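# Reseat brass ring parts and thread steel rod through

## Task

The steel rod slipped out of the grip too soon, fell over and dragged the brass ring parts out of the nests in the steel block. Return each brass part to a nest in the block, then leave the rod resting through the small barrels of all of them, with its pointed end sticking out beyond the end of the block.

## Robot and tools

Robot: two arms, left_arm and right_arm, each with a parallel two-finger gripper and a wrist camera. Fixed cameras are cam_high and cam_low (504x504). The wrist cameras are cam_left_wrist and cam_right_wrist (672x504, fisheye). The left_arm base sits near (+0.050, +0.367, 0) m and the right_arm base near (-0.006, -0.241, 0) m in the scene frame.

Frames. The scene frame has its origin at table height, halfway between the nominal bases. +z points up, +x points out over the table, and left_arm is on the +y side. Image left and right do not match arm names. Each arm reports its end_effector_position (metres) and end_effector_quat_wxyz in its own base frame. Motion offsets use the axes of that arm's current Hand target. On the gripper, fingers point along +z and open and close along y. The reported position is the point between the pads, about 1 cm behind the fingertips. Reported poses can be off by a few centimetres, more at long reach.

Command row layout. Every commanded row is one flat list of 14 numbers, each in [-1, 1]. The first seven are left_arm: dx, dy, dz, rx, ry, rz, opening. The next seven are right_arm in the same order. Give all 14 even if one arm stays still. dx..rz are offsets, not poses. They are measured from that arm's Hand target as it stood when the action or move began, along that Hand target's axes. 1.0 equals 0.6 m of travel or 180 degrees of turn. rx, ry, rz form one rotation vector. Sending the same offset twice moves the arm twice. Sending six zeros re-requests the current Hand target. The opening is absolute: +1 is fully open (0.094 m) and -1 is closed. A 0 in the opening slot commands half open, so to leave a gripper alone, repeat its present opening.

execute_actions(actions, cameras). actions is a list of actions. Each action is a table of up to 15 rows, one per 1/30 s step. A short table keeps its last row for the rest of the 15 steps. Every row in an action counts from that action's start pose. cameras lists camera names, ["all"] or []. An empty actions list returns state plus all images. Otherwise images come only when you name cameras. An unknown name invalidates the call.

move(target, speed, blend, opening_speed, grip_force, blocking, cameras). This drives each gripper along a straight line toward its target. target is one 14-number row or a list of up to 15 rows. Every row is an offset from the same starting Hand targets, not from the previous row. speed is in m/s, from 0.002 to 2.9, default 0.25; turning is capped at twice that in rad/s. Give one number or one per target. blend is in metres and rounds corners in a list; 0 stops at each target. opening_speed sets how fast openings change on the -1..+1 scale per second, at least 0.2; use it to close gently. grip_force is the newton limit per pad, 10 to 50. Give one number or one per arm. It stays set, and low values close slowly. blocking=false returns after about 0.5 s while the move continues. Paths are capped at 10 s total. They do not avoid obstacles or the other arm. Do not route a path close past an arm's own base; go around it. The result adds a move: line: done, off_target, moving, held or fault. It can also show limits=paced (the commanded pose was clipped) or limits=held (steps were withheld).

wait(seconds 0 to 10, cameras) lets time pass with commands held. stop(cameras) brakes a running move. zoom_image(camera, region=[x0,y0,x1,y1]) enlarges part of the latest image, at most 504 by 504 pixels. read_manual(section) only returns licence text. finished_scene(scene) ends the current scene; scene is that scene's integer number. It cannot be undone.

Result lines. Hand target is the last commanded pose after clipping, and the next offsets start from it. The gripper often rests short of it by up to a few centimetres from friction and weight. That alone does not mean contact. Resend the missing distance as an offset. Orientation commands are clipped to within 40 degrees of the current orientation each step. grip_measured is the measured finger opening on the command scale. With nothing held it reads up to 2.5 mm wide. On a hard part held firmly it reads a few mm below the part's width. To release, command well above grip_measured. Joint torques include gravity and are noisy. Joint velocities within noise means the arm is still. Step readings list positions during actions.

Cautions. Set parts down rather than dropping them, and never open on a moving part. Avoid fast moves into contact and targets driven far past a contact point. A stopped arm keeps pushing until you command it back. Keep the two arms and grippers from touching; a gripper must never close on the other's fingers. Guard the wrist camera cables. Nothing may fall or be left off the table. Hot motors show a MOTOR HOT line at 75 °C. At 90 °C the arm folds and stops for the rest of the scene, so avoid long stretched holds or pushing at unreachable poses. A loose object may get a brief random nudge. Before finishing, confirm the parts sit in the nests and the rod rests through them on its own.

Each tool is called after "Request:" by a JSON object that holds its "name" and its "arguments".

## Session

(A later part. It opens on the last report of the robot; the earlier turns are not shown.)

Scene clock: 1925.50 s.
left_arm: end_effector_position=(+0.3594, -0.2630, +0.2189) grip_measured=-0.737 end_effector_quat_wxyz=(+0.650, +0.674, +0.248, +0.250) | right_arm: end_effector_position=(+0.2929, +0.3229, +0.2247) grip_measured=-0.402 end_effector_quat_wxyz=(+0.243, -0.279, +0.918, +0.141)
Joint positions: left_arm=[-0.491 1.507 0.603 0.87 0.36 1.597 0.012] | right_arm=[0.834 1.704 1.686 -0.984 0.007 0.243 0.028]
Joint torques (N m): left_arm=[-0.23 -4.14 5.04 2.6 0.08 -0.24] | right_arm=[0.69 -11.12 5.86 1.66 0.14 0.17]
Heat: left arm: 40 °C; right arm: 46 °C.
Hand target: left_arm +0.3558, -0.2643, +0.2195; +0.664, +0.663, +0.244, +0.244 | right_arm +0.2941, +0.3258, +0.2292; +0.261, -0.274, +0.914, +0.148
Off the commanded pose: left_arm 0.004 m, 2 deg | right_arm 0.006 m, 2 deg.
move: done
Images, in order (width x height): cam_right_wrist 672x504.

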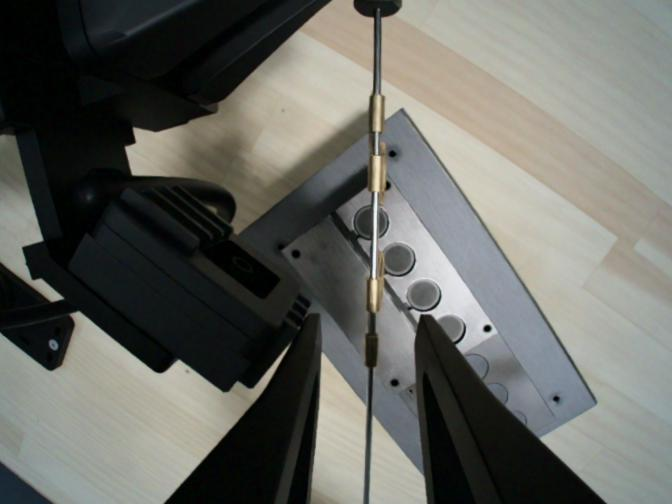

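Request:
{"name": "move", "arguments": {"target": [0,0,0,0,0,0,-0.95,0,0,0.003,0,0,0,-0.97], "cameras": [], "opening_speed": 0.6}}

Request:
{"name": "move", "arguments": {"target": [0,0,0,0,0,0,-0.95,0.0116,0,-0.008,0,0,0,-0.97], "cameras": [], "speed": 0.05}}

Request:
{"name": "move", "arguments": {"target": [0,0,0,0,0,0,-0.95,0,0,0,0,0,0,-0.4], "cameras": ["cam_right_wrist"]}}

Scene clock: 1936.37 s.
left_arm: end_effector_position=(+0.3594, -0.2630, +0.2189) grip_measured=-0.737 end_effector_quat_wxyz=(+0.650, +0.674, +0.248, +0.250) | right_arm: end_effector_position=(+0.2932, +0.3227, +0.2247) grip_measured=-0.927 end_effector_quat_wxyz=(+0.243, -0.278, +0.919, +0.141)
Joint positions: left_arm=[-0.491 1.507 0.603 0.87 0.36 1.597 0.012] | right_arm=[0.834 1.704 1.686 -0.984 0.008 0.245 0.003]
Joint torques (N m): left_arm=[-0.14 -4.14 5.07 2.58 0.1 -0.19] | right_arm=[0.7 -10.81 5.61 1.7 0.17 0.17]
Heat: left arm: 41 °C; right arm: 44 °C.
Hand target: left_arm +0.3558, -0.2643, +0.2195; +0.664, +0.663, +0.244, +0.244 | right_arm +0.2948, +0.3266, +0.2278; +0.261, -0.274, +0.914, +0.148
Off the commanded pose: left_arm 0.004 m, 2 deg | right_arm 0.005 m, 2 deg.
move: done
No camera images: "cameras" was empty.

Scene clock: 1937.37 s.
left_arm: end_effector_position=(+0.3594, -0.2635, +0.2175) grip_measured=-0.737 end_effector_quat_wxyz=(+0.649, +0.675, +0.248, +0.248) | right_arm: end_effector_position=(+0.2882, +0.3183, +0.2227) grip_measured=-0.927 end_effector_quat_wxyz=(+0.243, -0.278, +0.919, +0.139)
Joint positions: left_arm=[-0.491 1.51 0.603 0.87 0.361 1.597 0.012] | right_arm=[0.839 1.678 1.649 -0.974 0.014 0.248 0.003]
Joint torques (N m): left_arm=[-0.1 -4.52 5.01 2.58 0.09 -0.2] | right_arm=[0.88 -11.15 5.76 1.65 0.15 0.18]
Heat: left arm: 41 °C; right arm: 44 °C.
Hand target: left_arm +0.3558, -0.2643, +0.2195; +0.664, +0.663, +0.244, +0.244 | right_arm +0.2879, +0.3217, +0.2277; +0.261, -0.274, +0.914, +0.148
Off the commanded pose: left_arm 0.004 m, 2 deg | right_arm 0.006 m, 2 deg.
move: done
No camera images: "cameras" was empty.

Scene clock: 1938.17 s.
left_arm: end_effector_position=(+0.3594, -0.2635, +0.2175) grip_measured=-0.737 end_effector_quat_wxyz=(+0.649, +0.675, +0.248, +0.248) | right_arm: end_effector_position=(+0.2872, +0.3193, +0.2227) grip_measured=-0.402 end_effector_quat_wxyz=(+0.241, -0.278, +0.919, +0.142)
Joint positions: left_arm=[-0.491 1.51 0.603 0.87 0.361 1.597 0.012] | right_arm=[0.839 1.678 1.649 -0.974 0.007 0.249 0.028]
Joint torques (N m): left_arm=[-0.08 -4.37 5.01 2.59 0.08 -0.23] | right_arm=[0.84 -11.15 5.71 1.67 0.15 0.17]
Heat: left arm: 41 °C; right arm: 43 °C.
Hand target: left_arm +0.3558, -0.2643, +0.2195; +0.664, +0.663, +0.244, +0.244 | right_arm +0.2879, +0.3217, +0.2277; +0.261, -0.274, +0.914, +0.148
Off the commanded pose: left_arm 0.004 m, 2 deg | right_arm 0.006 m, 3 deg.
move: off_target (right_arm)
Images, in order (width x height): cam_right_wrist 672x504.

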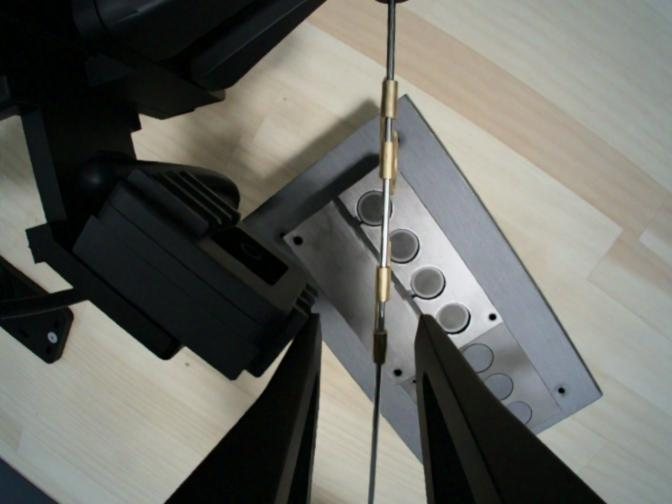

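Request:
{"name": "move", "arguments": {"target": [0,0,0,0,0,0,-0.95,-0.0905,-0.010,0.062,0,0,0,-0.4], "cameras": ["cam_right_wrist"], "speed": 0.08}}

Scene clock: 1947.43 s.
left_arm: end_effector_position=(+0.3618, -0.2605, +0.2175) grip_measured=-0.737 end_effector_quat_wxyz=(+0.648, +0.673, +0.252, +0.252) | right_arm: end_effector_position=(+0.3421, +0.3463, +0.2185) grip_measured=-0.402 end_effector_quat_wxyz=(+0.255, -0.268, +0.919, +0.136)
Joint positions: left_arm=[-0.485 1.51 0.603 0.87 0.357 1.597 0.012] | right_arm=[0.794 1.889 1.881 -0.976 0.011 0.223 0.028]
Joint torques (N m): left_arm=[-0.59 -4.42 4.96 2.58 0.16 -0.22] | right_arm=[0.23 -9.43 12.78 1.2 -0.13 -0.11]
Heat: left arm: 41 °C; right arm: 43 °C.
Hand target: left_arm +0.3558, -0.2644, +0.2195; +0.664, +0.663, +0.244, +0.244 | right_arm +0.3449, +0.3552, +0.2269; +0.261, -0.274, +0.914, +0.148
Off the commanded pose: left_arm 0.007 m, 3 deg | right_arm 0.013 m, 2 deg.
move: off_target (left_arm, right_arm)
Images, in order (width x height): cam_right_wrist 672x504.

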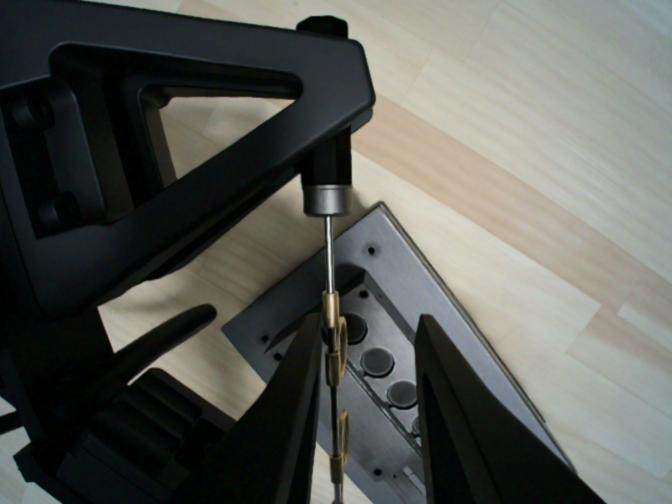

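Request:
{"name": "move", "arguments": {"target": [0,0,0,0,0,0,-0.95,0.0,0.016,0,0,0,0,-0.3], "cameras": ["cam_right_wrist"], "speed": 0.06}}

Scene clock: 1954.43 s.
left_arm: end_effector_position=(+0.3616, -0.2607, +0.2175) grip_measured=-0.737 end_effector_quat_wxyz=(+0.648, +0.674, +0.252, +0.252) | right_arm: end_effector_position=(+0.3449, +0.3460, +0.2202) grip_measured=-0.303 end_effector_quat_wxyz=(+0.261, -0.268, +0.918, +0.130)
Joint positions: left_arm=[-0.485 1.51 0.603 0.87 0.358 1.597 0.012] | right_arm=[0.795 1.894 1.892 -0.977 0.027 0.219 0.033]
Joint torques (N m): left_arm=[-0.64 -4.42 4.98 2.58 0.13 -0.22] | right_arm=[2.33 -9.14 13.16 1.15 -0.11 0.14]
Heat: left arm: 42 °C; right arm: 45 °C.
Hand target: left_arm +0.3558, -0.2644, +0.2195; +0.664, +0.663, +0.244, +0.244 | right_arm +0.3394, +0.3629, +0.2280; +0.261, -0.274, +0.914, +0.148
Off the commanded pose: left_arm 0.007 m, 2 deg | right_arm 0.019 m, 2 deg.
move: off_target (right_arm)
Images, in order (width x height): cam_right_wrist 672x504.

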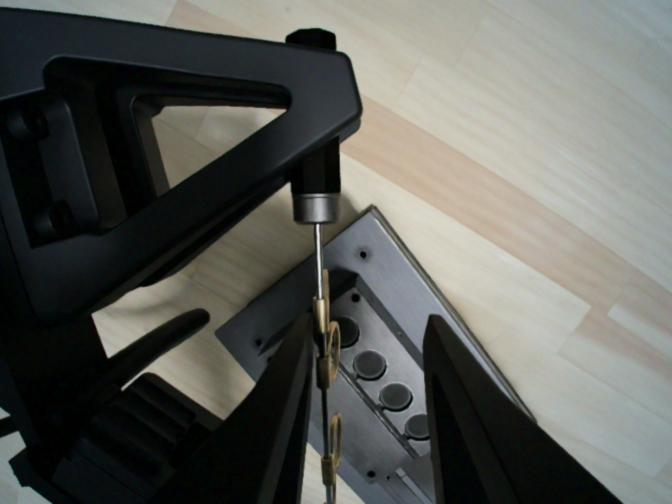

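Request:
{"name": "move", "arguments": {"target": [0,0,0,0,0,0,-0.95,0.0,0.006,0,0,0,0,-0.3], "cameras": ["cam_right_wrist"], "speed": 0.06}}

Scene clock: 1961.67 s.
left_arm: end_effector_position=(+0.3616, -0.2607, +0.2175) grip_measured=-0.737 end_effector_quat_wxyz=(+0.648, +0.673, +0.252, +0.251) | right_arm: end_effector_position=(+0.3450, +0.3461, +0.2206) grip_measured=-0.303 end_effector_quat_wxyz=(+0.263, -0.268, +0.918, +0.125)
Joint positions: left_arm=[-0.485 1.51 0.603 0.87 0.358 1.595 0.012] | right_arm=[0.799 1.897 1.897 -0.982 0.039 0.219 0.033]
Joint torques (N m): left_arm=[-0.76 -4.4 5 2.59 0.12 -0.21] | right_arm=[2.7 -9.17 13.15 1.17 -0.19 0.23]
Heat: left arm: 42 °C; right arm: 47 °C.
Hand target: left_arm +0.3558, -0.2644, +0.2195; +0.664, +0.663, +0.244, +0.244 | right_arm +0.3373, +0.3658, +0.2284; +0.261, -0.274, +0.914, +0.148
Off the commanded pose: left_arm 0.007 m, 2 deg | right_arm 0.023 m, 3 deg.
move: off_target (right_arm)
Images, in order (width x height): cam_right_wrist 672x504.

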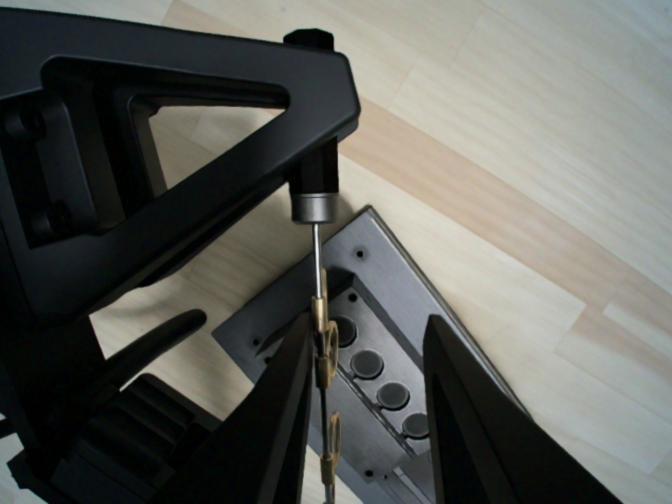

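Request:
{"name": "move", "arguments": {"target": [0,0,0,0,0,0,-0.95,-0.02,-0.018,-0.07,0,0,0,-0.2], "cameras": ["cam_right_wrist"], "speed": 0.06}}

Scene clock: 1967.50 s.
left_arm: end_effector_position=(+0.3608, -0.2605, +0.2162) grip_measured=-0.737 end_effector_quat_wxyz=(+0.648, +0.674, +0.252, +0.250) | right_arm: end_effector_position=(+0.3361, +0.3483, +0.2655) grip_measured=-0.203 end_effector_quat_wxyz=(+0.270, -0.269, +0.912, +0.152)
Joint positions: left_arm=[-0.484 1.51 0.6 0.872 0.361 1.595 0.012] | right_arm=[0.802 1.897 2.061 -1.105 0.002 0.228 0.037]
Joint torques (N m): left_arm=[-0.62 -4.38 5.35 2.64 0.1 -0.23] | right_arm=[-0.79 -9.58 12.19 0.85 -0.11 -0.11]
Heat: left arm: 42 °C; right arm: 48 °C.
Hand target: left_arm +0.3558, -0.2642, +0.2194; +0.664, +0.663, +0.244, +0.244 | right_arm +0.3355, +0.3448, +0.2683; +0.261, -0.274, +0.914, +0.148
Off the commanded pose: left_arm 0.007 m, 2 deg | right_arm 0.004 m, 1 deg.
move: done
Images, in order (width x height): cam_right_wrist 672x504.

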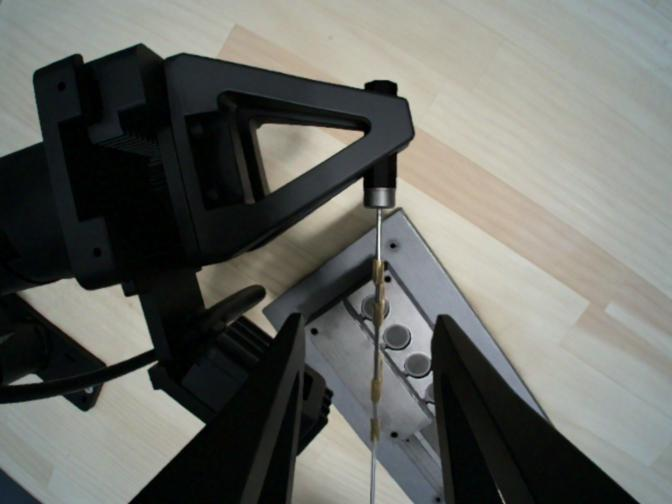

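Request:
{"name": "move", "arguments": {"target": [0,0,0,0,0,0,-0.95,0.0287,-0.015,0.041,0,0,0,-0.3], "cameras": ["cam_right_wrist"], "speed": 0.06}}

Scene clock: 1977.57 s.
left_arm: end_effector_position=(+0.3608, -0.2605, +0.2169) grip_measured=-0.737 end_effector_quat_wxyz=(+0.649, +0.673, +0.251, +0.251) | right_arm: end_effector_position=(+0.3338, +0.3376, +0.2271) grip_measured=-0.297 end_effector_quat_wxyz=(+0.237, -0.268, +0.924, +0.133)
Joint positions: left_arm=[-0.484 1.51 0.6 0.875 0.361 1.595 0.012] | right_arm=[0.788 1.886 1.932 -1.066 -0.004 0.225 0.033]
Joint torques (N m): left_arm=[-0.73 -4.38 5.22 2.58 0.11 -0.2] | right_arm=[-0.59 -13.37 5.81 1.75 -0.11 -0.18]
Heat: left arm: 43 °C; right arm: 47 °C.
Hand target: left_arm +0.3558, -0.2642, +0.2194; +0.664, +0.663, +0.244, +0.244 | right_arm +0.3381, +0.3405, +0.2374; +0.261, -0.274, +0.914, +0.148
Off the commanded pose: left_arm 0.007 m, 2 deg | right_arm 0.012 m, 4 deg.
move: off_target (right_arm)
Images, in order (width x height): cam_right_wrist 672x504.

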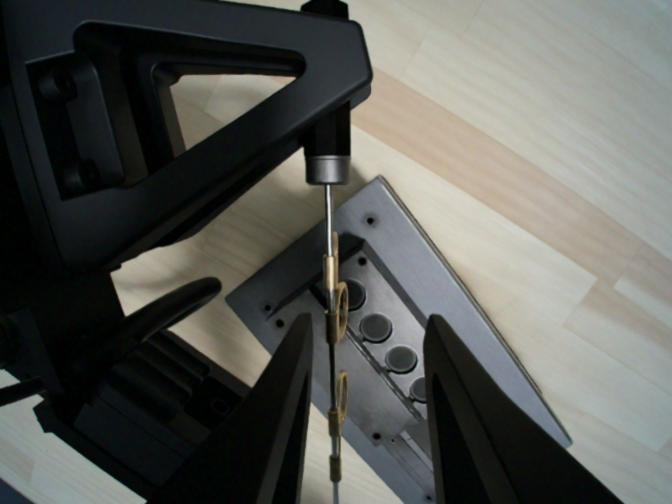

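Request:
{"name": "move", "arguments": {"target": [0,0,0,0,0,0,-0.95,0.004,0.022,0.004,0,0,0,-0.3], "cameras": ["cam_right_wrist"], "speed": 0.06}}

Scene clock: 1983.03 s.
left_arm: end_effector_position=(+0.3600, -0.2612, +0.2169) grip_measured=-0.737 end_effector_quat_wxyz=(+0.649, +0.674, +0.249, +0.249) | right_arm: end_effector_position=(+0.3307, +0.3425, +0.2279) grip_measured=-0.298 end_effector_quat_wxyz=(+0.242, -0.278, +0.920, +0.130)
Joint positions: left_arm=[-0.484 1.51 0.6 0.875 0.367 1.595 0.012] | right_arm=[0.804 1.886 1.932 -1.06 0.008 0.214 0.033]
Joint torques (N m): left_arm=[-0.62 -4.45 5.37 2.54 0.05 -0.22] | right_arm=[1.17 -12.83 5.83 1.74 0.05 0.16]
Heat: left arm: 43 °C; right arm: 45 °C.
Hand target: left_arm +0.3558, -0.2642, +0.2194; +0.664, +0.663, +0.244, +0.244 | right_arm +0.3297, +0.3511, +0.2357; +0.261, -0.274, +0.914, +0.148
Off the commanded pose: left_arm 0.006 m, 2 deg | right_arm 0.012 m, 3 deg.
move: off_target (right_arm)
Images, in order (width x height): cam_right_wrist 672x504.

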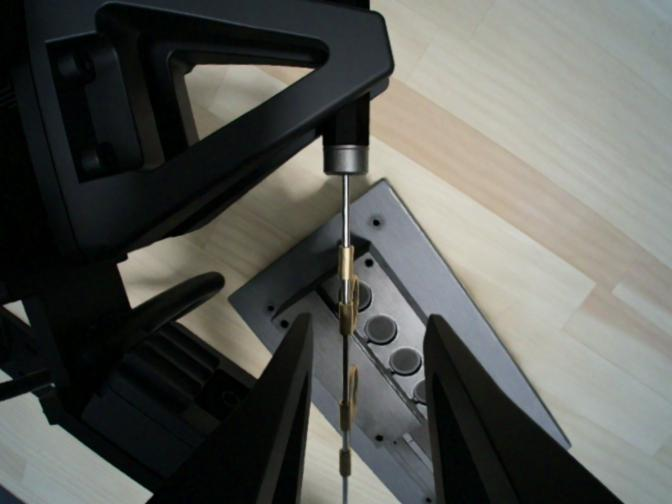

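Request:
{"name": "move", "arguments": {"target": [0,0,0,0,0,0,-0.95,-0.014,0.006,0.026,0,0,0,-0.3], "cameras": ["cam_right_wrist"], "speed": 0.06}}

Scene clock: 1992.17 s.
left_arm: end_effector_position=(+0.3604, -0.2609, +0.2169) grip_measured=-0.737 end_effector_quat_wxyz=(+0.649, +0.674, +0.250, +0.250) | right_arm: end_effector_position=(+0.3331, +0.3430, +0.2222) grip_measured=-0.298 end_effector_quat_wxyz=(+0.239, -0.278, +0.922, +0.125)
Joint positions: left_arm=[-0.484 1.51 0.6 0.875 0.364 1.595 0.012] | right_arm=[0.804 1.899 1.932 -1.057 0.016 0.214 0.033]
Joint torques (N m): left_arm=[-0.72 -4.4 5.23 2.57 0.07 -0.2] | right_arm=[1.59 -9.13 9.96 1.84 -0.03 0.21]
Motor temperatures (°C): left_arm=[25 25 33 44 24 23 28] | right_arm=[25 37 44 36 23 24 27]
Heat: left arm: 44 °C; right arm: 44 °C.
Hand target: left_arm +0.3558, -0.2642, +0.2194; +0.664, +0.663, +0.244, +0.244 | right_arm +0.3398, +0.3640, +0.2280; +0.261, -0.274, +0.914, +0.148
Off the commanded pose: left_arm 0.006 m, 2 deg | right_arm 0.023 m, 4 deg.
move: off_target (right_arm)
Images, in order (width x height): cam_right_wrist 672x504.

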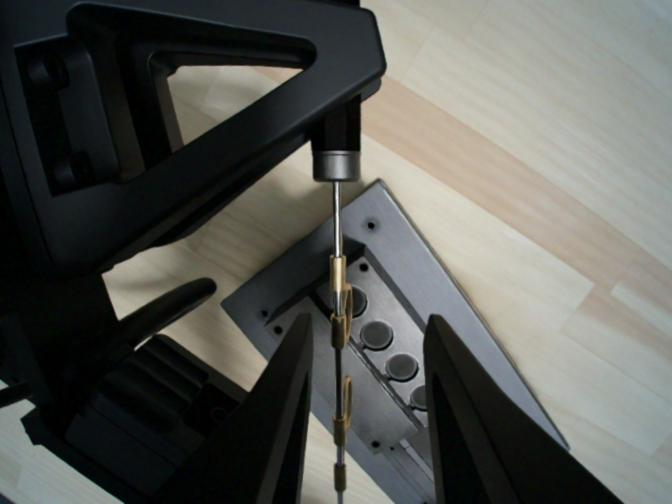

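Request:
{"name": "move", "arguments": {"target": [0,0,0,0,0,0,-0.95,-0.0095,0.003,0.007,0,0,0,-0.3], "cameras": ["cam_right_wrist"], "speed": 0.06}}

Scene clock: 1997.23 s.
left_arm: end_effector_position=(+0.3598, -0.2605, +0.2151) grip_measured=-0.737 end_effector_quat_wxyz=(+0.648, +0.675, +0.251, +0.249) | right_arm: end_effector_position=(+0.3381, +0.3450, +0.2172) grip_measured=-0.298 end_effector_quat_wxyz=(+0.239, -0.277, +0.923, +0.118)
Joint positions: left_arm=[-0.484 1.51 0.595 0.875 0.364 1.595 0.012] | right_arm=[0.804 1.924 1.948 -1.057 0.028 0.214 0.033]
Joint torques (N m): left_arm=[-0.75 -4.45 5.61 2.56 0.06 -0.2] | right_arm=[1.73 -8.9 12.46 1.7 -0.12 0.22]
Heat: left arm: 44 °C; right arm: 44 °C.
Hand target: left_arm +0.3558, -0.2642, +0.2194; +0.664, +0.663, +0.244, +0.244 | right_arm +0.3445, +0.3696, +0.2280; +0.261, -0.274, +0.914, +0.148
Off the commanded pose: left_arm 0.007 m, 2 deg | right_arm 0.028 m, 4 deg.
move: off_target (right_arm)
Images, in order (width x height): cam_right_wrist 672x504.

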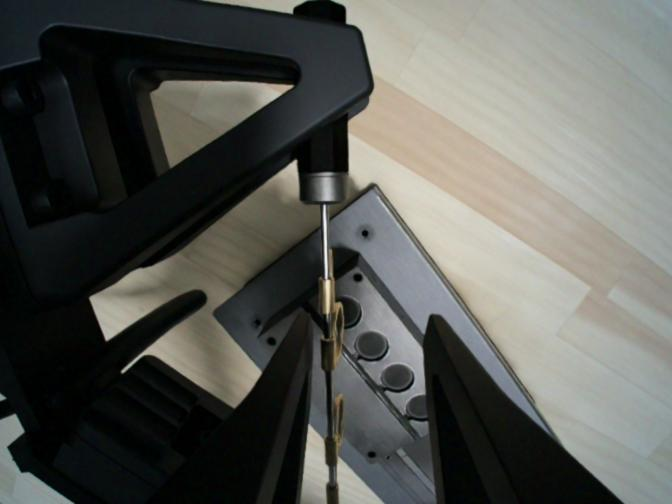

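Request:
{"name": "move", "arguments": {"target": [0,0,0,0,0,0,-0.95,0,0.004,0,0,0,0,-0.97], "cameras": ["cam_right_wrist"], "opening_speed": 0.3}}

Scene clock: 2005.93 s.
left_arm: end_effector_position=(+0.3598, -0.2605, +0.2151) grip_measured=-0.737 end_effector_quat_wxyz=(+0.648, +0.675, +0.251, +0.249) | right_arm: end_effector_position=(+0.3338, +0.3525, +0.2147) grip_measured=-0.922 end_effector_quat_wxyz=(+0.233, -0.276, +0.924, +0.124)
Joint positions: left_arm=[-0.484 1.51 0.595 0.875 0.364 1.595 0.012] | right_arm=[0.818 1.936 1.957 -1.057 0.019 0.231 0.004]
Joint torques (N m): left_arm=[-0.66 -4.31 5.71 2.55 0.05 -0.22] | right_arm=[0.88 -9.73 12.27 1.68 -0.09 0.18]
Heat: left arm: 44 °C; right arm: 45 °C.
Hand target: left_arm +0.3558, -0.2642, +0.2194; +0.664, +0.663, +0.244, +0.244 | right_arm +0.3432, +0.3715, +0.2284; +0.261, -0.274, +0.914, +0.148
Off the commanded pose: left_arm 0.007 m, 2 deg | right_arm 0.025 m, 4 deg.
move: off_target (right_arm)
Images, in order (width x height): cam_right_wrist 672x504.

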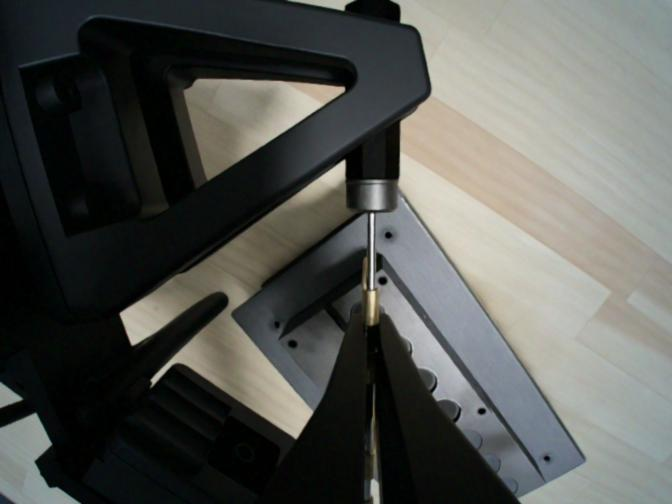

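Request:
{"name": "move", "arguments": {"target": [0,0,0,0,0,0,-0.95,0.0465,0,-0.032,0,0,0,-0.97], "cameras": ["cam_left_wrist"], "speed": 0.05}}

Scene clock: 2012.07 s.
left_arm: end_effector_position=(+0.3586, -0.2616, +0.2162) grip_measured=-0.737 end_effector_quat_wxyz=(+0.650, +0.675, +0.248, +0.246) | right_arm: end_effector_position=(+0.3163, +0.3423, +0.2163) grip_measured=-0.922 end_effector_quat_wxyz=(+0.235, -0.275, +0.924, +0.126)
Joint positions: left_arm=[-0.484 1.51 0.595 0.879 0.373 1.594 0.012] | right_arm=[0.833 1.848 1.843 -1.026 0.027 0.246 0.004]
Joint torques (N m): left_arm=[-0.59 -4.34 5.68 2.5 0.05 -0.21] | right_arm=[1.13 -13.35 5.87 1.78 0.02 0.17]
Heat: left arm: 45 °C; right arm: 45 °C.
Hand target: left_arm +0.3558, -0.2642, +0.2194; +0.664, +0.663, +0.244, +0.244 | right_arm +0.3156, +0.3518, +0.2285; +0.261, -0.274, +0.914, +0.148
Off the commanded pose: left_arm 0.005 m, 2 deg | right_arm 0.016 m, 4 deg.
move: off_target (right_arm)
Images, in order (width x height): cam_left_wrist 672x504.

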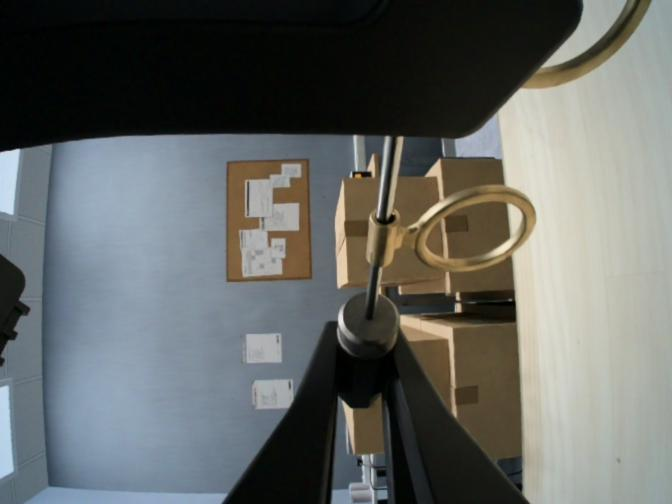

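Request:
{"name": "move", "arguments": {"target": [0,0,0,0,0,0,-0.95,-0.0314,0,0.022,0,0,0,-0.97], "cameras": ["cam_left_wrist"], "speed": 0.05}}

Scene clock: 2018.70 s.
left_arm: end_effector_position=(+0.3600, -0.2603, +0.2162) grip_measured=-0.737 end_effector_quat_wxyz=(+0.649, +0.673, +0.251, +0.249) | right_arm: end_effector_position=(+0.3244, +0.3493, +0.2158) grip_measured=-0.923 end_effector_quat_wxyz=(+0.239, -0.278, +0.922, +0.125)
Joint positions: left_arm=[-0.483 1.51 0.595 0.879 0.364 1.594 0.012] | right_arm=[0.831 1.886 1.887 -1.026 0.03 0.237 0.004]
Joint torques (N m): left_arm=[-0.88 -4.36 5.6 2.5 0.07 -0.2] | right_arm=[0.12 -9.05 12.64 1.57 -0.07 0.07]
Heat: left arm: 44 °C; right arm: 44 °C.
Hand target: left_arm +0.3557, -0.2644, +0.2194; +0.664, +0.663, +0.244, +0.244 | right_arm +0.3343, +0.3652, +0.2282; +0.261, -0.274, +0.914, +0.148
Off the commanded pose: left_arm 0.007 m, 2 deg | right_arm 0.022 m, 4 deg.
move: off_target (right_arm)
Images, in order (width x height): cam_left_wrist 672x504.

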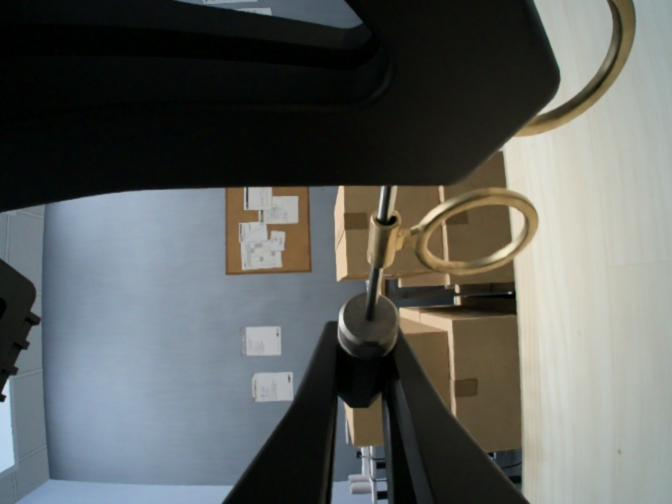

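Request:
{"name": "move", "arguments": {"target": [0,0,0,0,0,0,-0.95,-0.0045,0,0.003,0,0,0,-0.97], "cameras": [], "speed": 0.05}}

Request:
{"name": "move", "arguments": {"target": [0,0,0,0,0,0,-0.95,0,0,0,0,0,0,-0.3], "cameras": []}}

Request:
{"name": "move", "arguments": {"target": [0,0,0,0,0,0,-0.95,-0.03,-0.01,-0.12,0,0,0,-0.2], "cameras": ["cam_right_wrist","cam_left_wrist"], "speed": 0.08}}

Request:
{"name": "zoom_image", "arguments": {"camera": "cam_right_wrist", "region": [260, 100, 500, 504]}}

Scene clock: 2030.07 s.
left_arm: end_effector_position=(+0.3600, -0.2603, +0.2162) grip_measured=-0.737 end_effector_quat_wxyz=(+0.649, +0.673, +0.251, +0.249) | right_arm: end_effector_position=(+0.3282, +0.3517, +0.2158) grip_measured=-0.923 end_effector_quat_wxyz=(+0.241, -0.277, +0.922, +0.124)
Joint positions: left_arm=[-0.483 1.51 0.595 0.879 0.364 1.594 0.012] | right_arm=[0.83 1.901 1.906 -1.026 0.033 0.237 0.004]
Joint torques (N m): left_arm=[-0.73 -4.36 5.59 2.5 0.07 -0.2] | right_arm=[0.12 -9.22 12.71 1.52 -0.11 0.03]
Heat: left arm: 44 °C; right arm: 45 °C.
Hand target: left_arm +0.3557, -0.2644, +0.2194; +0.664, +0.663, +0.244, +0.244 | right_arm +0.3369, +0.3671, +0.2281; +0.261, -0.274, +0.914, +0.148
Off the commanded pose: left_arm 0.007 m, 2 deg | right_arm 0.022 m, 4 deg.
move: off_target (right_arm)
No camera images: "cameras" was empty.

Scene clock: 2030.87 s.
left_arm: end_effector_position=(+0.3600, -0.2592, +0.2151) grip_measured=-0.737 end_effector_quat_wxyz=(+0.649, +0.674, +0.251, +0.248) | right_arm: end_effector_position=(+0.3364, +0.3422, +0.2148) grip_measured=-0.303 end_effector_quat_wxyz=(+0.245, -0.268, +0.925, +0.110)
Joint positions: left_arm=[-0.479 1.51 0.593 0.879 0.37 1.594 0.012] | right_arm=[0.813 1.902 1.906 -1.033 0.056 0.234 0.033]
Joint torques (N m): left_arm=[-1.18 -4.23 5.75 2.51 0.03 -0.19] | right_arm=[1.76 -9.57 12.48 1.57 -0.31 0.06]
Heat: left arm: 44 °C; right arm: 45 °C.
Hand target: left_arm +0.3558, -0.2643, +0.2195; +0.664, +0.663, +0.244, +0.244 | right_arm +0.3369, +0.3672, +0.2282; +0.261, -0.274, +0.914, +0.148
Off the commanded pose: left_arm 0.008 m, 2 deg | right_arm 0.028 m, 5 deg.
move: off_target (right_arm)
No camera images: "cameras" was empty.

Scene clock: 2032.83 s.
left_arm: end_effector_position=(+0.3582, -0.2618, +0.2154) grip_measured=-0.737 end_effector_quat_wxyz=(+0.650, +0.674, +0.249, +0.246) | right_arm: end_effector_position=(+0.3265, +0.3442, +0.2958) grip_measured=-0.203 end_effector_quat_wxyz=(+0.272, -0.266, +0.912, +0.154)
Joint positions: left_arm=[-0.487 1.51 0.593 0.881 0.367 1.592 0.012] | right_arm=[0.813 1.92 2.225 -1.241 0.008 0.243 0.037]
Joint torques (N m): left_arm=[-0.57 -4.33 5.72 2.48 0.02 -0.18] | right_arm=[-0.7 -9.32 11.43 0.84 -0.11 -0.15]
Heat: left arm: 44 °C; right arm: 45 °C.
Hand target: left_arm +0.3557, -0.2643, +0.2195; +0.664, +0.663, +0.244, +0.244 | right_arm +0.3247, +0.3401, +0.2964; +0.261, -0.274, +0.914, +0.148
Off the commanded pose: left_arm 0.005 m, 2 deg | right_arm 0.004 m, 2 deg.
move: done
Images, in order (width x height): cam_left_wrist 672x504, cam_right_wrist 672x504.

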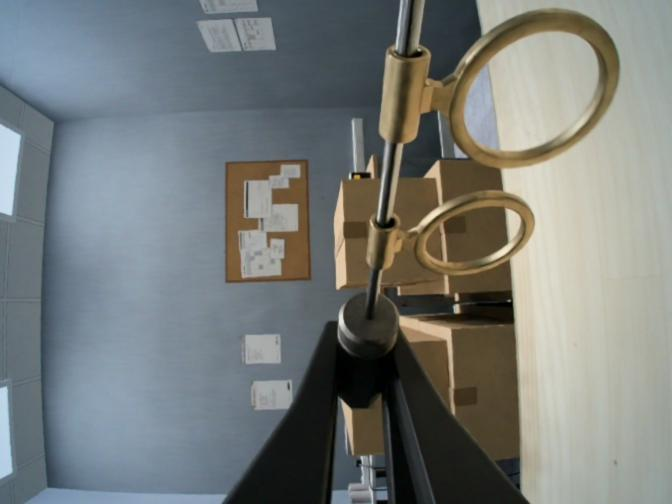

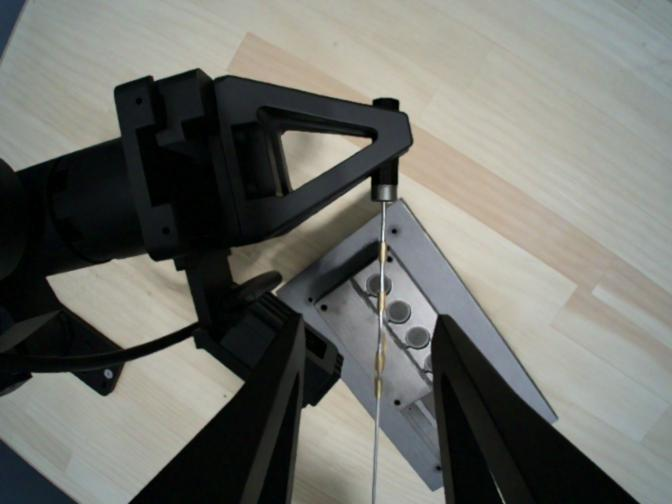

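Scaled by 1.248 from the camera's 672x504 image, which has a finer 960x720 frame.

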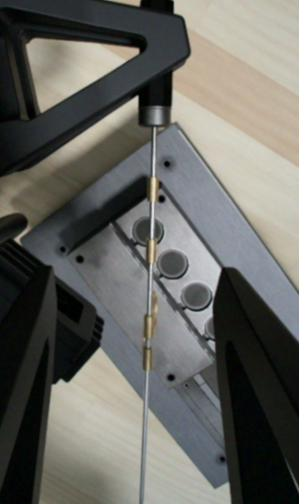

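Request:
{"name": "move", "arguments": {"target": [0,0,0,0,0,0,-0.95,0.115,-0.015,0.048,0,0,0,-0.3], "cameras": ["cam_right_wrist"], "speed": 0.08}}

Scene clock: 2048.37 s.
left_arm: end_effector_position=(+0.3582, -0.2618, +0.2154) grip_measured=-0.737 end_effector_quat_wxyz=(+0.650, +0.674, +0.249, +0.246) | right_arm: end_effector_position=(+0.2910, +0.3102, +0.2262) grip_measured=-0.297 end_effector_quat_wxyz=(+0.238, -0.272, +0.923, +0.135)
Joint positions: left_arm=[-0.487 1.51 0.593 0.881 0.367 1.592 0.012] | right_arm=[0.818 1.677 1.669 -1.008 0.008 0.243 0.033]
Joint torques (N m): left_arm=[-0.42 -4.33 5.79 2.49 0.01 -0.19] | right_arm=[0.73 -11.23 5.72 1.76 0.02 0.03]
Heat: left arm: 44 °C; right arm: 43 °C.
Hand target: left_arm +0.3557, -0.2643, +0.2195; +0.664, +0.663, +0.244, +0.244 | right_arm +0.2921, +0.3156, +0.2332; +0.261, -0.274, +0.914, +0.148
Off the commanded pose: left_arm 0.005 m, 2 deg | right_arm 0.009 m, 3 deg.
move: off_target (right_arm)
Images, in order (width x height): cam_right_wrist 672x504.

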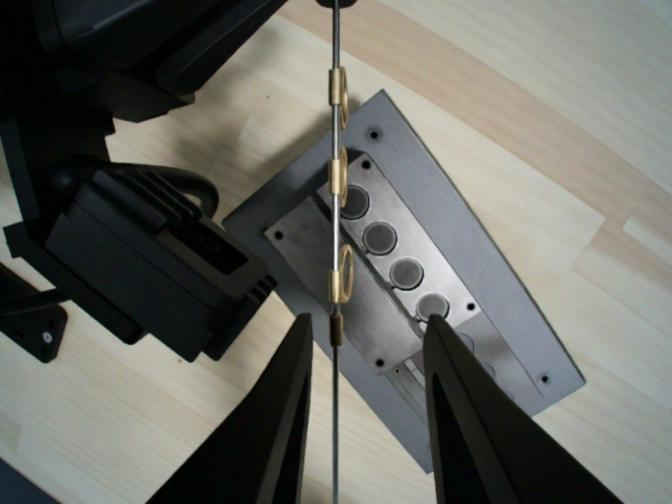

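Request:
{"name": "move", "arguments": {"target": [0,0,0,0,0,0,-0.95,0.0,0.02,0.014,0,0,0,-0.4], "cameras": ["cam_right_wrist"], "speed": 0.06}}

Scene clock: 2055.33 s.
left_arm: end_effector_position=(+0.3582, -0.2618, +0.2154) grip_measured=-0.737 end_effector_quat_wxyz=(+0.650, +0.674, +0.249, +0.246) | right_arm: end_effector_position=(+0.2831, +0.3227, +0.2287) grip_measured=-0.398 end_effector_quat_wxyz=(+0.243, -0.279, +0.918, +0.145)
Joint positions: left_arm=[-0.487 1.51 0.593 0.881 0.367 1.592 0.012] | right_arm=[0.853 1.677 1.669 -0.99 0.011 0.259 0.028]
Joint torques (N m): left_arm=[-0.58 -4.36 5.74 2.51 0.05 -0.19] | right_arm=[0.7 -9.03 6.19 1.77 0.15 0.18]
Heat: left arm: 44 °C; right arm: 42 °C.
Hand target: left_arm +0.3557, -0.2643, +0.2195; +0.664, +0.663, +0.244, +0.244 | right_arm +0.2884, +0.3288, +0.2279; +0.261, -0.274, +0.914, +0.148
Off the commanded pose: left_arm 0.005 m, 2 deg | right_arm 0.008 m, 2 deg.
move: done
Images, in order (width x height): cam_right_wrist 672x504.

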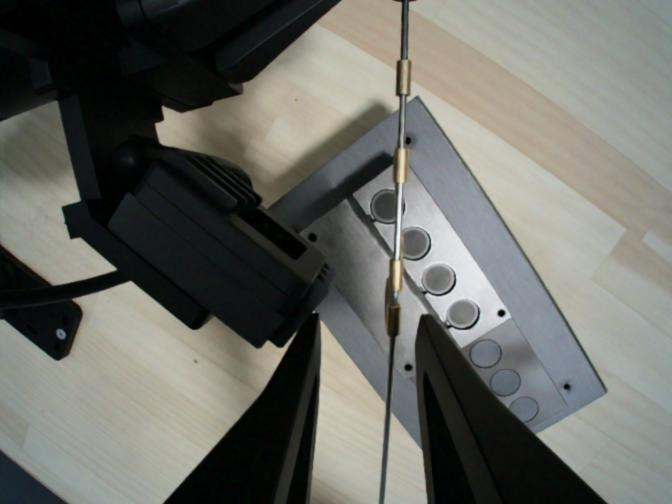

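Request:
{"name": "move", "arguments": {"target": [0,0,0,0,0,0,-0.95,-0.006,-0.013,0.028,0,0,0,-0.4], "cameras": ["cam_right_wrist"], "speed": 0.06}}

Scene clock: 2061.50 s.
left_arm: end_effector_position=(+0.3582, -0.2618, +0.2154) grip_measured=-0.737 end_effector_quat_wxyz=(+0.650, +0.674, +0.249, +0.246) | right_arm: end_effector_position=(+0.2923, +0.3247, +0.2210) grip_measured=-0.398 end_effector_quat_wxyz=(+0.247, -0.273, +0.919, +0.144)
Joint positions: left_arm=[-0.487 1.51 0.593 0.881 0.367 1.592 0.012] | right_arm=[0.841 1.694 1.654 -0.951 0.013 0.259 0.028]
Joint torques (N m): left_arm=[-0.5 -4.31 5.76 2.51 0.03 -0.19] | right_arm=[-0.58 -8.1 5.98 1.89 0.03 -0.08]
Heat: left arm: 44 °C; right arm: 42 °C.
Hand target: left_arm +0.3557, -0.2643, +0.2195; +0.664, +0.663, +0.244, +0.244 | right_arm +0.3021, +0.3310, +0.2150; +0.261, -0.274, +0.914, +0.148
Off the commanded pose: left_arm 0.005 m, 2 deg | right_arm 0.013 m, 2 deg.
move: off_target (right_arm)
Images, in order (width x height): cam_right_wrist 672x504.

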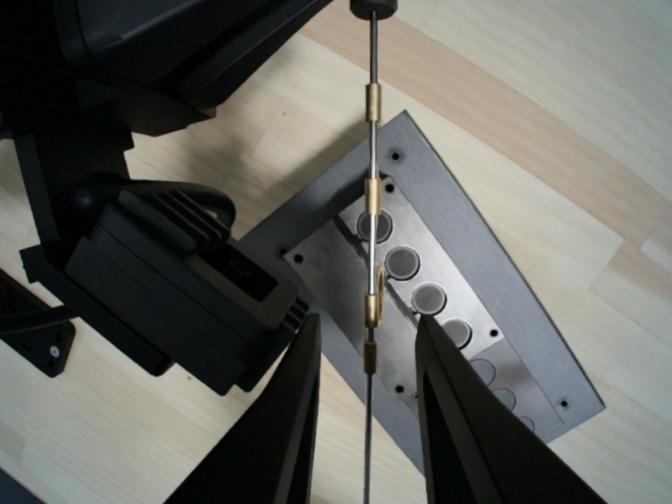

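Request:
{"name": "move", "arguments": {"target": [0,0,0,0,0,0,-0.95,0,0,0,0,0,0,-0.97], "cameras": [], "opening_speed": 0.6}}

Request:
{"name": "move", "arguments": {"target": [0,0,0,0,0,0,-0.95,0.025,0,-0.034,0,0,0,-0.97], "cameras": [], "speed": 0.05}}

Scene clock: 2073.20 s.
left_arm: end_effector_position=(+0.3582, -0.2618, +0.2154) grip_measured=-0.737 end_effector_quat_wxyz=(+0.650, +0.674, +0.249, +0.246) | right_arm: end_effector_position=(+0.2942, +0.3260, +0.2225) grip_measured=-0.925 end_effector_quat_wxyz=(+0.252, -0.272, +0.917, +0.145)
Joint positions: left_arm=[-0.487 1.51 0.593 0.881 0.367 1.592 0.012] | right_arm=[0.841 1.694 1.654 -0.941 0.016 0.259 0.004]
Joint torques (N m): left_arm=[-0.53 -4.3 5.78 2.5 0.04 -0.2] | right_arm=[-0.58 -8.12 6.08 1.83 0.03 -0.07]
Heat: left arm: 44 °C; right arm: 42 °C.
Hand target: left_arm +0.3557, -0.2643, +0.2195; +0.664, +0.663, +0.244, +0.244 | right_arm +0.3021, +0.3310, +0.2150; +0.261, -0.274, +0.914, +0.148
Off the commanded pose: left_arm 0.005 m, 2 deg | right_arm 0.012 m, 1 deg.
move: off_target (right_arm)
No camera images: "cameras" was empty.

Scene clock: 2074.27 s.
left_arm: end_effector_position=(+0.3582, -0.2627, +0.2137) grip_measured=-0.737 end_effector_quat_wxyz=(+0.649, +0.676, +0.249, +0.245) | right_arm: end_effector_position=(+0.2865, +0.3187, +0.2211) grip_measured=-0.925 end_effector_quat_wxyz=(+0.253, -0.273, +0.916, +0.148)
Joint positions: left_arm=[-0.489 1.515 0.593 0.882 0.367 1.592 0.012] | right_arm=[0.841 1.649 1.596 -0.924 0.011 0.259 0.004]
Joint torques (N m): left_arm=[-0.27 -4.81 5.91 2.49 0.03 -0.16] | right_arm=[0.59 -11.08 5.94 1.4 0.11 0.04]
Heat: left arm: 44 °C; right arm: 41 °C.
Hand target: left_arm +0.3558, -0.2642, +0.2195; +0.664, +0.663, +0.244, +0.244 | right_arm +0.2834, +0.3162, +0.2235; +0.261, -0.274, +0.914, +0.148
Off the commanded pose: left_arm 0.006 m, 2 deg | right_arm 0.005 m, 1 deg.
move: done
No camera images: "cameras" was empty.

Request:
{"name": "move", "arguments": {"target": [0,0,0,0,0,0,-0.95,0,0,0,0,0,0,-0.3], "cameras": []}}

Request:
{"name": "move", "arguments": {"target": [0,0,0,0,0,0,-0.95,-0.05,0,-0.10,0,0,0,-0.2], "cameras": ["cam_right_wrist"], "speed": 0.08}}

Request:
{"name": "zoom_image", "arguments": {"camera": "cam_right_wrist", "region": [260, 50, 500, 454]}}

Scene clock: 2081.60 s.
left_arm: end_effector_position=(+0.3582, -0.2627, +0.2137) grip_measured=-0.737 end_effector_quat_wxyz=(+0.649, +0.676, +0.249, +0.245) | right_arm: end_effector_position=(+0.2865, +0.3187, +0.2211) grip_measured=-0.303 end_effector_quat_wxyz=(+0.253, -0.273, +0.916, +0.148)
Joint positions: left_arm=[-0.489 1.515 0.593 0.882 0.367 1.592 0.012] | right_arm=[0.841 1.649 1.596 -0.924 0.011 0.259 0.033]
Joint torques (N m): left_arm=[-0.35 -4.75 5.86 2.51 0.01 -0.19] | right_arm=[0.58 -11.15 5.96 1.4 0.07 0.04]
Heat: left arm: 44 °C; right arm: 41 °C.
Hand target: left_arm +0.3558, -0.2642, +0.2195; +0.664, +0.663, +0.244, +0.244 | right_arm +0.2834, +0.3162, +0.2235; +0.261, -0.274, +0.914, +0.148
Off the commanded pose: left_arm 0.006 m, 2 deg | right_arm 0.005 m, 1 deg.
move: done
No camera images: "cameras" was empty.

Scene clock: 2083.50 s.
left_arm: end_effector_position=(+0.3582, -0.2627, +0.2137) grip_measured=-0.737 end_effector_quat_wxyz=(+0.649, +0.676, +0.249, +0.245) | right_arm: end_effector_position=(+0.2810, +0.3088, +0.2866) grip_measured=-0.203 end_effector_quat_wxyz=(+0.268, -0.268, +0.912, +0.157)
Joint positions: left_arm=[-0.489 1.515 0.593 0.882 0.367 1.592 0.012] | right_arm=[0.835 1.651 1.849 -1.137 0.011 0.259 0.037]
Joint torques (N m): left_arm=[-0.31 -4.78 5.85 2.48 0.01 -0.18] | right_arm=[-0.77 -7.19 11.81 0.84 -0.01 -0.15]
Heat: left arm: 44 °C; right arm: 42 °C.
Hand target: left_arm +0.3558, -0.2642, +0.2195; +0.664, +0.663, +0.244, +0.244 | right_arm +0.2810, +0.3039, +0.2894; +0.261, -0.274, +0.914, +0.148
Off the commanded pose: left_arm 0.006 m, 2 deg | right_arm 0.005 m, 1 deg.
move: done
Images, in order (width x height): cam_right_wrist 672x504.

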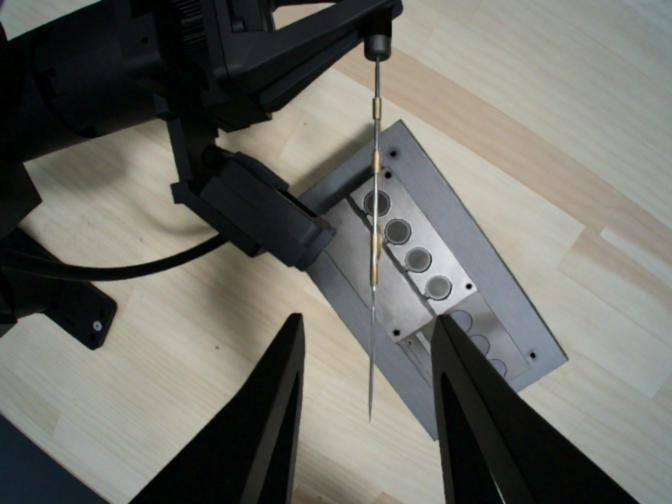

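Scaled by 1.248 from the camera's 672x504 image, which has a finer 960x720 frame.

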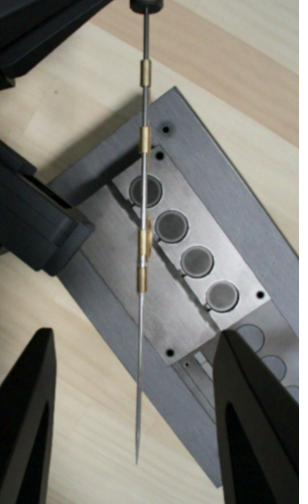

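Request:
{"name": "move", "arguments": {"target": [0,0,0,0,0,0,-0.95,0.0137,-0.013,0.114,0,0,0,-0.4], "cameras": ["cam_right_wrist"], "speed": 0.08}}

Scene clock: 2112.13 s.
left_arm: end_effector_position=(+0.3582, -0.2627, +0.2137) grip_measured=-0.737 end_effector_quat_wxyz=(+0.649, +0.676, +0.249, +0.245) | right_arm: end_effector_position=(+0.2994, +0.3168, +0.2339) grip_measured=-0.397 end_effector_quat_wxyz=(+0.252, -0.267, +0.919, +0.142)
Joint positions: left_arm=[-0.489 1.515 0.593 0.882 0.367 1.592 0.012] | right_arm=[0.816 1.694 1.702 -0.991 0.011 0.246 0.028]
Joint torques (N m): left_arm=[-0.28 -4.78 5.83 2.49 0.04 -0.17] | right_arm=[-0.76 -8.24 6.02 1.8 -0.11 -0.18]
Heat: left arm: 45 °C; right arm: 42 °C.
Hand target: left_arm +0.3558, -0.2642, +0.2195; +0.664, +0.663, +0.244, +0.244 | right_arm +0.3068, +0.3225, +0.2278; +0.261, -0.274, +0.914, +0.148
Off the commanded pose: left_arm 0.006 m, 2 deg | right_arm 0.011 m, 2 deg.
move: off_target (right_arm)
Images, in order (width x height): cam_right_wrist 672x504.

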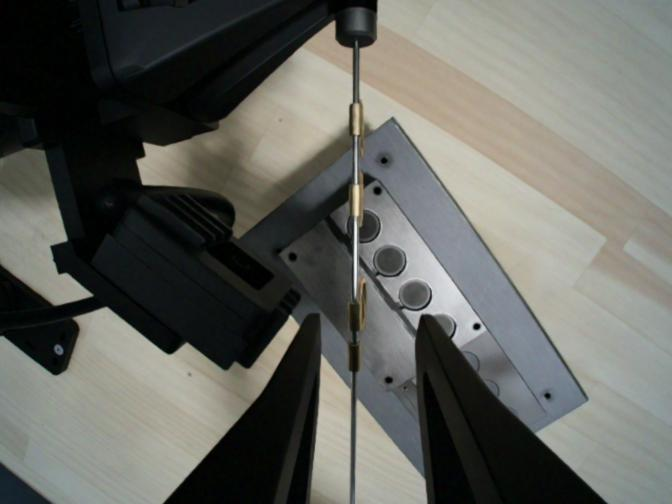

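Request:
{"name": "move", "arguments": {"target": [0,0,0,0,0,0,-0.95,0.0,0.003,0.022,0,0,0,-0.4], "cameras": ["cam_right_wrist"], "speed": 0.06}}

Scene clock: 2118.07 s.
left_arm: end_effector_position=(+0.3582, -0.2627, +0.2137) grip_measured=-0.737 end_effector_quat_wxyz=(+0.649, +0.676, +0.249, +0.245) | right_arm: end_effector_position=(+0.3047, +0.3225, +0.2243) grip_measured=-0.397 end_effector_quat_wxyz=(+0.253, -0.267, +0.919, +0.142)
Joint positions: left_arm=[-0.489 1.515 0.593 0.882 0.367 1.592 0.012] | right_arm=[0.816 1.715 1.686 -0.953 0.011 0.246 0.028]
Joint torques (N m): left_arm=[-0.4 -4.79 5.85 2.48 0.01 -0.19] | right_arm=[-0.27 -8.27 6.04 1.83 -0.09 -0.15]
Heat: left arm: 45 °C; right arm: 42 °C.
Hand target: left_arm +0.3558, -0.2642, +0.2195; +0.664, +0.663, +0.244, +0.244 | right_arm +0.3110, +0.3294, +0.2171; +0.261, -0.274, +0.914, +0.148
Off the commanded pose: left_arm 0.006 m, 2 deg | right_arm 0.012 m, 2 deg.
move: off_target (right_arm)
Images, in order (width x height): cam_right_wrist 672x504.

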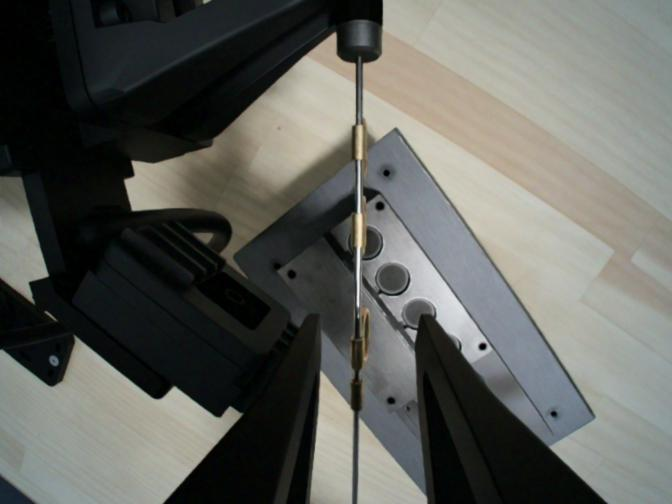

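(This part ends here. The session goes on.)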